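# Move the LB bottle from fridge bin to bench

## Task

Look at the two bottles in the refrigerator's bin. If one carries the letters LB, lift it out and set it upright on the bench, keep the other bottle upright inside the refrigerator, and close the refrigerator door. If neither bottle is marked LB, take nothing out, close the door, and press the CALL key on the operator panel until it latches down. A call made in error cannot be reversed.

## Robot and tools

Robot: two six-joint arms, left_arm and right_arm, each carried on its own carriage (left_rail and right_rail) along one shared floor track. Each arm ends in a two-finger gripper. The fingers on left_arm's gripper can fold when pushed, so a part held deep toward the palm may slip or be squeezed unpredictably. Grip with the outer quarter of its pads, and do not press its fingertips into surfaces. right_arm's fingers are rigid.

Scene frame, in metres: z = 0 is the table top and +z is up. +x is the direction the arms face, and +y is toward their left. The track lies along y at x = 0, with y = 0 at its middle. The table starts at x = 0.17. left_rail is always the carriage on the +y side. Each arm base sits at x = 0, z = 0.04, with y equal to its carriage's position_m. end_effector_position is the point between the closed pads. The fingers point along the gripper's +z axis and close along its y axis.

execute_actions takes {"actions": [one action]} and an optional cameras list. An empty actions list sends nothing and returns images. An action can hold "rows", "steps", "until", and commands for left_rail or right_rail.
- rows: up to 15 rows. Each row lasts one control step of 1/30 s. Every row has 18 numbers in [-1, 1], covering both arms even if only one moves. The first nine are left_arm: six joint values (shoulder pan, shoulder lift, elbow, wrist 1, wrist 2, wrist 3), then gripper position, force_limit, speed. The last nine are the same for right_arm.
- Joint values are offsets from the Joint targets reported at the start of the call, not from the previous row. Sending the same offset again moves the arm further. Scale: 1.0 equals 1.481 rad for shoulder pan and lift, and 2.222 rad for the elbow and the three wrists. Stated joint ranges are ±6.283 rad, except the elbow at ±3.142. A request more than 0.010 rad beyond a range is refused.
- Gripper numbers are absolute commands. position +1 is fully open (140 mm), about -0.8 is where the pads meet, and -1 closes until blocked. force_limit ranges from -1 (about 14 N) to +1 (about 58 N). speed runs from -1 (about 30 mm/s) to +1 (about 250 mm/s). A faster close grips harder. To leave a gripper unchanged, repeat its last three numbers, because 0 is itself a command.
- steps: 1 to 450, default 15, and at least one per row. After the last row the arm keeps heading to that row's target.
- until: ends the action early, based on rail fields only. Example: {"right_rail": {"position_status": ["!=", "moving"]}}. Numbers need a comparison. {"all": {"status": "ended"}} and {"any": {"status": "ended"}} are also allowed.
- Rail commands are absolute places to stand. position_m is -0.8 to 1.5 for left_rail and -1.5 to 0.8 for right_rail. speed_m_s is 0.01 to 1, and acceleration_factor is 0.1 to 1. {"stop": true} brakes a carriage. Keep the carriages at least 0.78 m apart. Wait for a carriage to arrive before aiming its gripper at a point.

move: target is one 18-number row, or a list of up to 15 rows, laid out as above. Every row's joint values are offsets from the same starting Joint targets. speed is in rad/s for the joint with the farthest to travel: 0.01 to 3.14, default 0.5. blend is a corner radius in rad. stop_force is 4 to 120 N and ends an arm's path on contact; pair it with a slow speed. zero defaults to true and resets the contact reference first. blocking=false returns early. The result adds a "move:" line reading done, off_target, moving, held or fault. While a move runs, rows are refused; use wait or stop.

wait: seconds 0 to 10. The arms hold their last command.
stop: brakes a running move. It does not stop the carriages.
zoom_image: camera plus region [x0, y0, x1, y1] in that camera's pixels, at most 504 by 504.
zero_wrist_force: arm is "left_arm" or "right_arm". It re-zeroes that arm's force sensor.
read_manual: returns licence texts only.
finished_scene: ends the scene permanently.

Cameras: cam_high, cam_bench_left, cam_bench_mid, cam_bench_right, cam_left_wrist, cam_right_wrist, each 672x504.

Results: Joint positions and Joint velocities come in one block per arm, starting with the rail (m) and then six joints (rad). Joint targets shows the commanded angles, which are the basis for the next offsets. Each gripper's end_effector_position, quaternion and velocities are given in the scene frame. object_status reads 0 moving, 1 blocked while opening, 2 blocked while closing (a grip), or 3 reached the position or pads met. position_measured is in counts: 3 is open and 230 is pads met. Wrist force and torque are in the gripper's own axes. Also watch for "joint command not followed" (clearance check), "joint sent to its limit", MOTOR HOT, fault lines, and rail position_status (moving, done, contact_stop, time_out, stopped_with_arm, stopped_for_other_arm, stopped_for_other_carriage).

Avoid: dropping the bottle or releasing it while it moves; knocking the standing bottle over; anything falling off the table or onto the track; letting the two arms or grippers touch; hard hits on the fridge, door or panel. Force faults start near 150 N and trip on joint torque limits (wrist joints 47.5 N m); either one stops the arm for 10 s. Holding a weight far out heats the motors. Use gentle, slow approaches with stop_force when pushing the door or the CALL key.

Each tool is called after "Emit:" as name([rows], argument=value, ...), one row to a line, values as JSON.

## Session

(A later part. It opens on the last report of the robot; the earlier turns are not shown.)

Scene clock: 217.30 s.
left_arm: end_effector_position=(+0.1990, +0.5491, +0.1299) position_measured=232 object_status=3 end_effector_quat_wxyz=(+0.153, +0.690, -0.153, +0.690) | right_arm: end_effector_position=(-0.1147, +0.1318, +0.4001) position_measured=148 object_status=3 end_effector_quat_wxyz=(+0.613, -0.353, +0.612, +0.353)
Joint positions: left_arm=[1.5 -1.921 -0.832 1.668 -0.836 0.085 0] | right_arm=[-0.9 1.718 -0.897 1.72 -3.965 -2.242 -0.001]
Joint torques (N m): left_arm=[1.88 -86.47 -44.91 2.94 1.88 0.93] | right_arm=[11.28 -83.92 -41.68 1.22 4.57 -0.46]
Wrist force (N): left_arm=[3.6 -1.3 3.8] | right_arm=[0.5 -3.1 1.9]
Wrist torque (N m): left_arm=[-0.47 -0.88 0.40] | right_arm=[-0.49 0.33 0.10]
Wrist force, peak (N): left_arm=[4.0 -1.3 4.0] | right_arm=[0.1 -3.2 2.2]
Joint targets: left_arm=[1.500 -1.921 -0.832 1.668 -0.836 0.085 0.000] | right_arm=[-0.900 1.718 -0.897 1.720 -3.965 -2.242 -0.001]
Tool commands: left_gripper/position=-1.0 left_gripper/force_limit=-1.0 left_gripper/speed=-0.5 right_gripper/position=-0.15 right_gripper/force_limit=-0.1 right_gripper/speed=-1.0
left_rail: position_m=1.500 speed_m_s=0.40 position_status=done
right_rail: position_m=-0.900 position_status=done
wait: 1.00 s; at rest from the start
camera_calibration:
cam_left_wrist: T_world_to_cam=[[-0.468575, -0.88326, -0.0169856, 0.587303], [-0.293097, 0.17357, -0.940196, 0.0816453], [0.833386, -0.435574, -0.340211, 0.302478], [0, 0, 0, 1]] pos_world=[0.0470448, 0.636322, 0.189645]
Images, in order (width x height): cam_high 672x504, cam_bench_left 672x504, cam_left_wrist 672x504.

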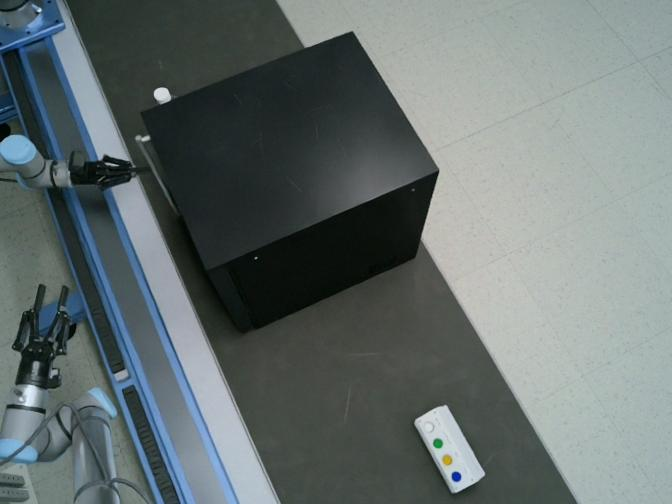

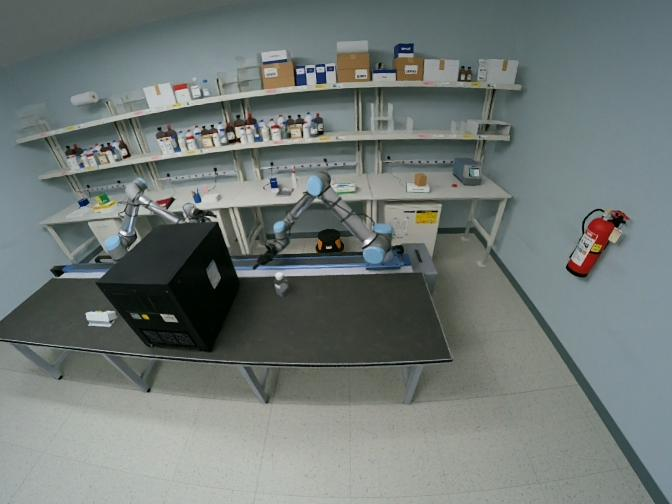

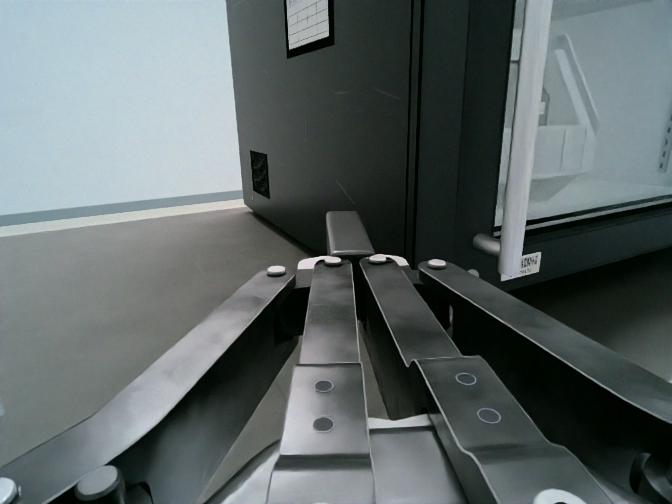

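Emit:
move(target=[0.0246,0.2691,-0.4293,0.2499,-0.1795,0,-1,-1,-0.5,0,0,0,0,0,0,-0.15,-0.1,-1], speed=0.6)

Emit:
move(target=[0.0353,-0.0126,0.0168,-0.0084,0.0235,0,-1,-1,-0.5,0,0,0,0,0,0,-0.15,-0.1,-1], speed=0.04, stop_force=20, cameras=["cam_high","cam_left_wrist"])

Scene clock: 220.67 s.
left_arm: end_effector_position=(+0.1647, +0.3948, +0.2000) position_measured=232 object_status=3 end_effector_quat_wxyz=(+0.000, +0.707, +0.000, +0.707) | right_arm: end_effector_position=(-0.1147, +0.1318, +0.4001) position_measured=148 object_status=3 end_effector_quat_wxyz=(+0.613, -0.353, +0.612, +0.353)
Joint positions: left_arm=[1.5 -1.885 -0.434 0.715 -0.281 -0.313 0] | right_arm=[-0.9 1.718 -0.897 1.72 -3.965 -2.242 -0.001]
Joint torques (N m): left_arm=[8.92 -118.14 -58.89 3.92 -2.53 1.2] | right_arm=[9.99 -81.86 -41.63 1.41 4.53 -0.3]
Wrist force (N): left_arm=[4.3 -1.0 3.8] | right_arm=[0.2 -2.9 1.9]
Wrist torque (N m): left_arm=[-0.42 -1.20 0.39] | right_arm=[-0.45 0.38 0.10]
Wrist force, peak (N): left_arm=[3.8 -3.2 3.5] | right_arm=[0.4 -3.5 1.9]
Joint targets: left_arm=[1.500 -1.885 -0.434 0.714 -0.281 -0.313 0.000] | right_arm=[-0.900 1.718 -0.897 1.720 -3.965 -2.242 -0.001]
left_rail: position_m=1.500 speed_m_s=0.40 position_status=done
right_rail: position_m=-0.900 position_status=done
move: done

Scene clock: 223.07 s.
left_arm: end_effector_position=(+0.2050, +0.3945, +0.2001) position_measured=232 object_status=3 end_effector_quat_wxyz=(+0.000, +0.707, +0.000, +0.707) | right_arm: end_effector_position=(-0.1147, +0.1318, +0.4001) position_measured=148 object_status=3 end_effector_quat_wxyz=(+0.613, -0.353, +0.612, +0.353)
Joint positions: left_arm=[1.5 -1.85 -0.446 0.739 -0.293 -0.278 0] | right_arm=[-0.9 1.718 -0.897 1.72 -3.965 -2.242 -0.001]
Joint torques (N m): left_arm=[-13.27 -112.38 -57.82 4.06 -2.84 1.19] | right_arm=[12.03 -82.78 -41.63 1.27 4.62 -0.71]
Wrist force (N): left_arm=[4.1 -2.2 3.1] | right_arm=[0.6 -2.9 1.6]
Wrist torque (N m): left_arm=[-0.65 -1.12 0.37] | right_arm=[-0.46 0.29 0.10]
Wrist force, peak (N): left_arm=[8.1 -14.8 -59.6] | right_arm=[0.8 -3.3 2.1]
Joint targets: left_arm=[1.500 -1.850 -0.446 0.739 -0.293 -0.278 0.000] | right_arm=[-0.900 1.718 -0.897 1.720 -3.965 -2.242 -0.001]
left_rail: position_m=1.500 speed_m_s=0.40 position_status=done
right_rail: position_m=-0.900 position_status=done
move: contact (left_arm); left_arm: the wrist 2 is farthest, 0.018 rad from its target
camera_calibration:
cam_left_wrist: T_world_to_cam=[[-0.0523492, -0.998483, -0.0170397, 0.414837], [-0.338962, 0.0338163, -0.940192, 0.24078], [0.939342, -0.0434424, -0.340218, 0.077588], [0, 0, 0, 1]] pos_world=[0.0304499, 0.409436, 0.259845]
Images, in order (width x height): cam_high 672x504, cam_left_wrist 672x504.

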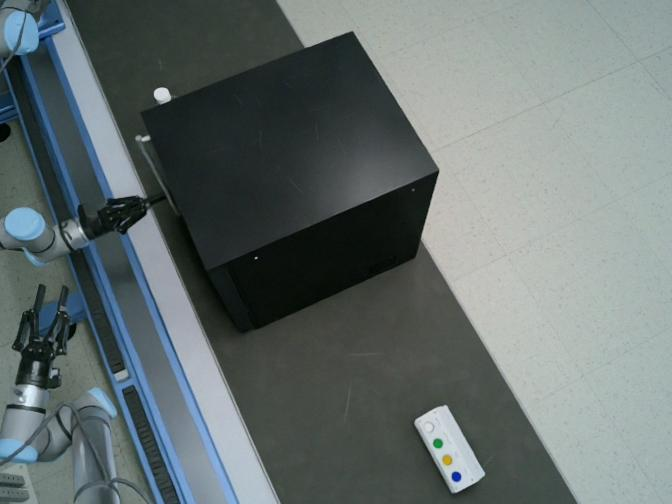

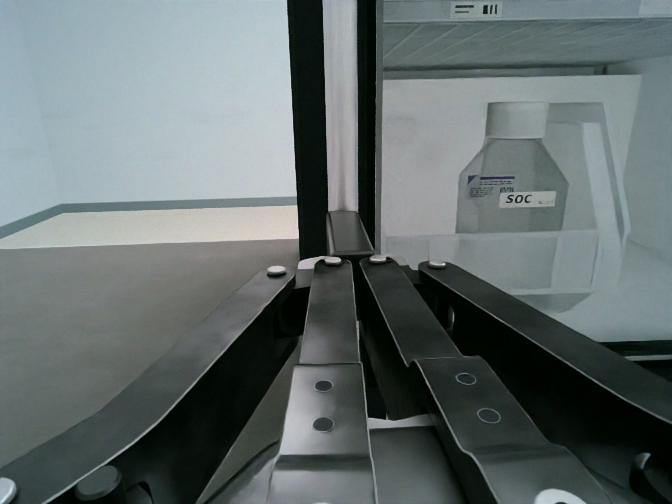

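Emit:
move(target=[-0.05,0.0126,-0.0168,0.0084,-0.033,0,-1,-1,-0.5,0,0,0,0,0,0,-0.15,-0.1,-1], speed=0.2, cameras=["cam_high","cam_left_wrist","cam_bench_left"])

Emit:
zoom_image(camera="cam_high", region=[80, 60, 280, 340])

Scene clock: 224.23 s.
left_arm: end_effector_position=(+0.1211, +0.3999, +0.2000) position_measured=232 object_status=3 end_effector_quat_wxyz=(+0.000, +0.707, -0.001, +0.707) | right_arm: end_effector_position=(-0.1147, +0.1318, +0.4001) position_measured=148 object_status=3 end_effector_quat_wxyz=(+0.613, -0.353, +0.612, +0.353)
Joint positions: left_arm=[1.5 -1.924 -0.428 0.702 -0.274 -0.352 0] | right_arm=[-0.9 1.718 -0.897 1.72 -3.965 -2.242 -0.001]
Joint torques (N m): left_arm=[-10.69 -112.9 -58.17 3.99 -2.4 1.32] | right_arm=[12.51 -83.04 -41.38 1.05 4.38 -0.41]
Wrist force (N): left_arm=[4.4 -2.6 2.9] | right_arm=[0.4 -3.2 1.8]
Wrist torque (N m): left_arm=[-0.80 -1.22 0.41] | right_arm=[-0.52 0.35 0.10]
Wrist force, peak (N): left_arm=[4.3 -2.6 4.8] | right_arm=[0.4 -3.2 2.4]
Joint targets: left_arm=[1.500 -1.924 -0.428 0.702 -0.274 -0.352 0.000] | right_arm=[-0.900 1.718 -0.897 1.720 -3.965 -2.242 -0.001]
left_rail: position_m=1.500 speed_m_s=0.40 position_status=done
right_rail: position_m=-0.900 position_status=done
move: done
camera_calibration:
cam_left_wrist: T_world_to_cam=[[-0.0530745, -0.998446, -0.0170086, 0.41598], [-0.33893, 0.0340329, -0.940196, 0.212005], [0.939313, -0.0441357, -0.340209, 0.156796], [0, 0, 0, 1]] pos_world=[-0.053348, 0.415038, 0.259745]
Images, in order (width x height): cam_high 672x504, cam_bench_left 672x504, cam_left_wrist 672x504.

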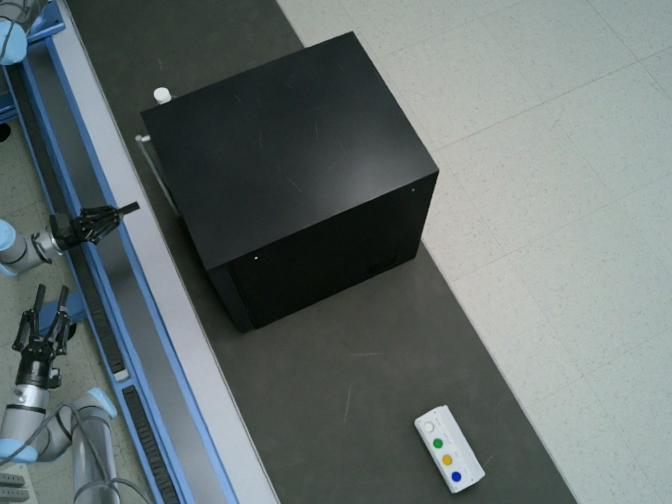

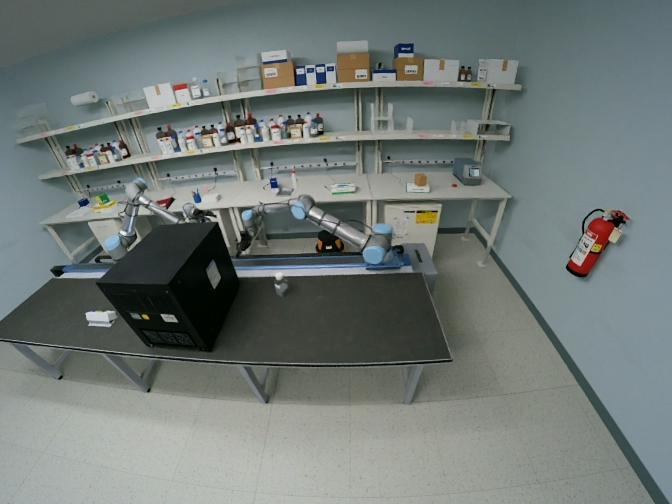

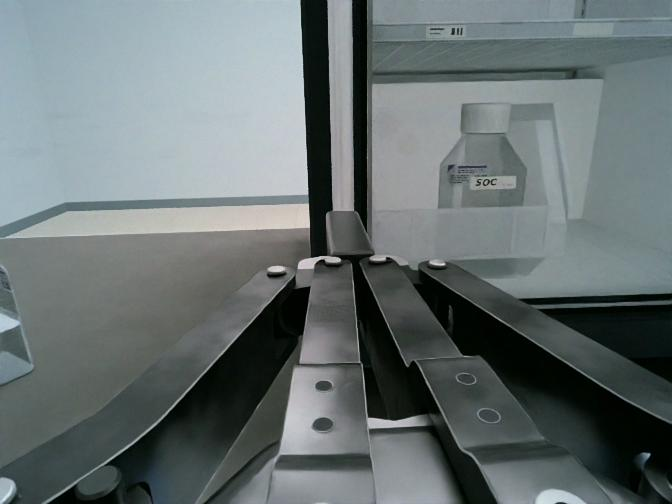

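Scaled by 1.800 from the camera's 672x504 image, which has a finer 960x720 frame.

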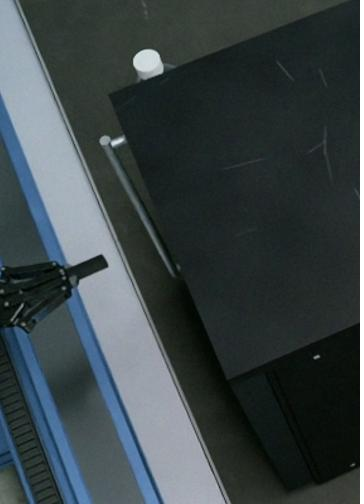

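Emit:
finished_scene()

The scene is finished: the task was done.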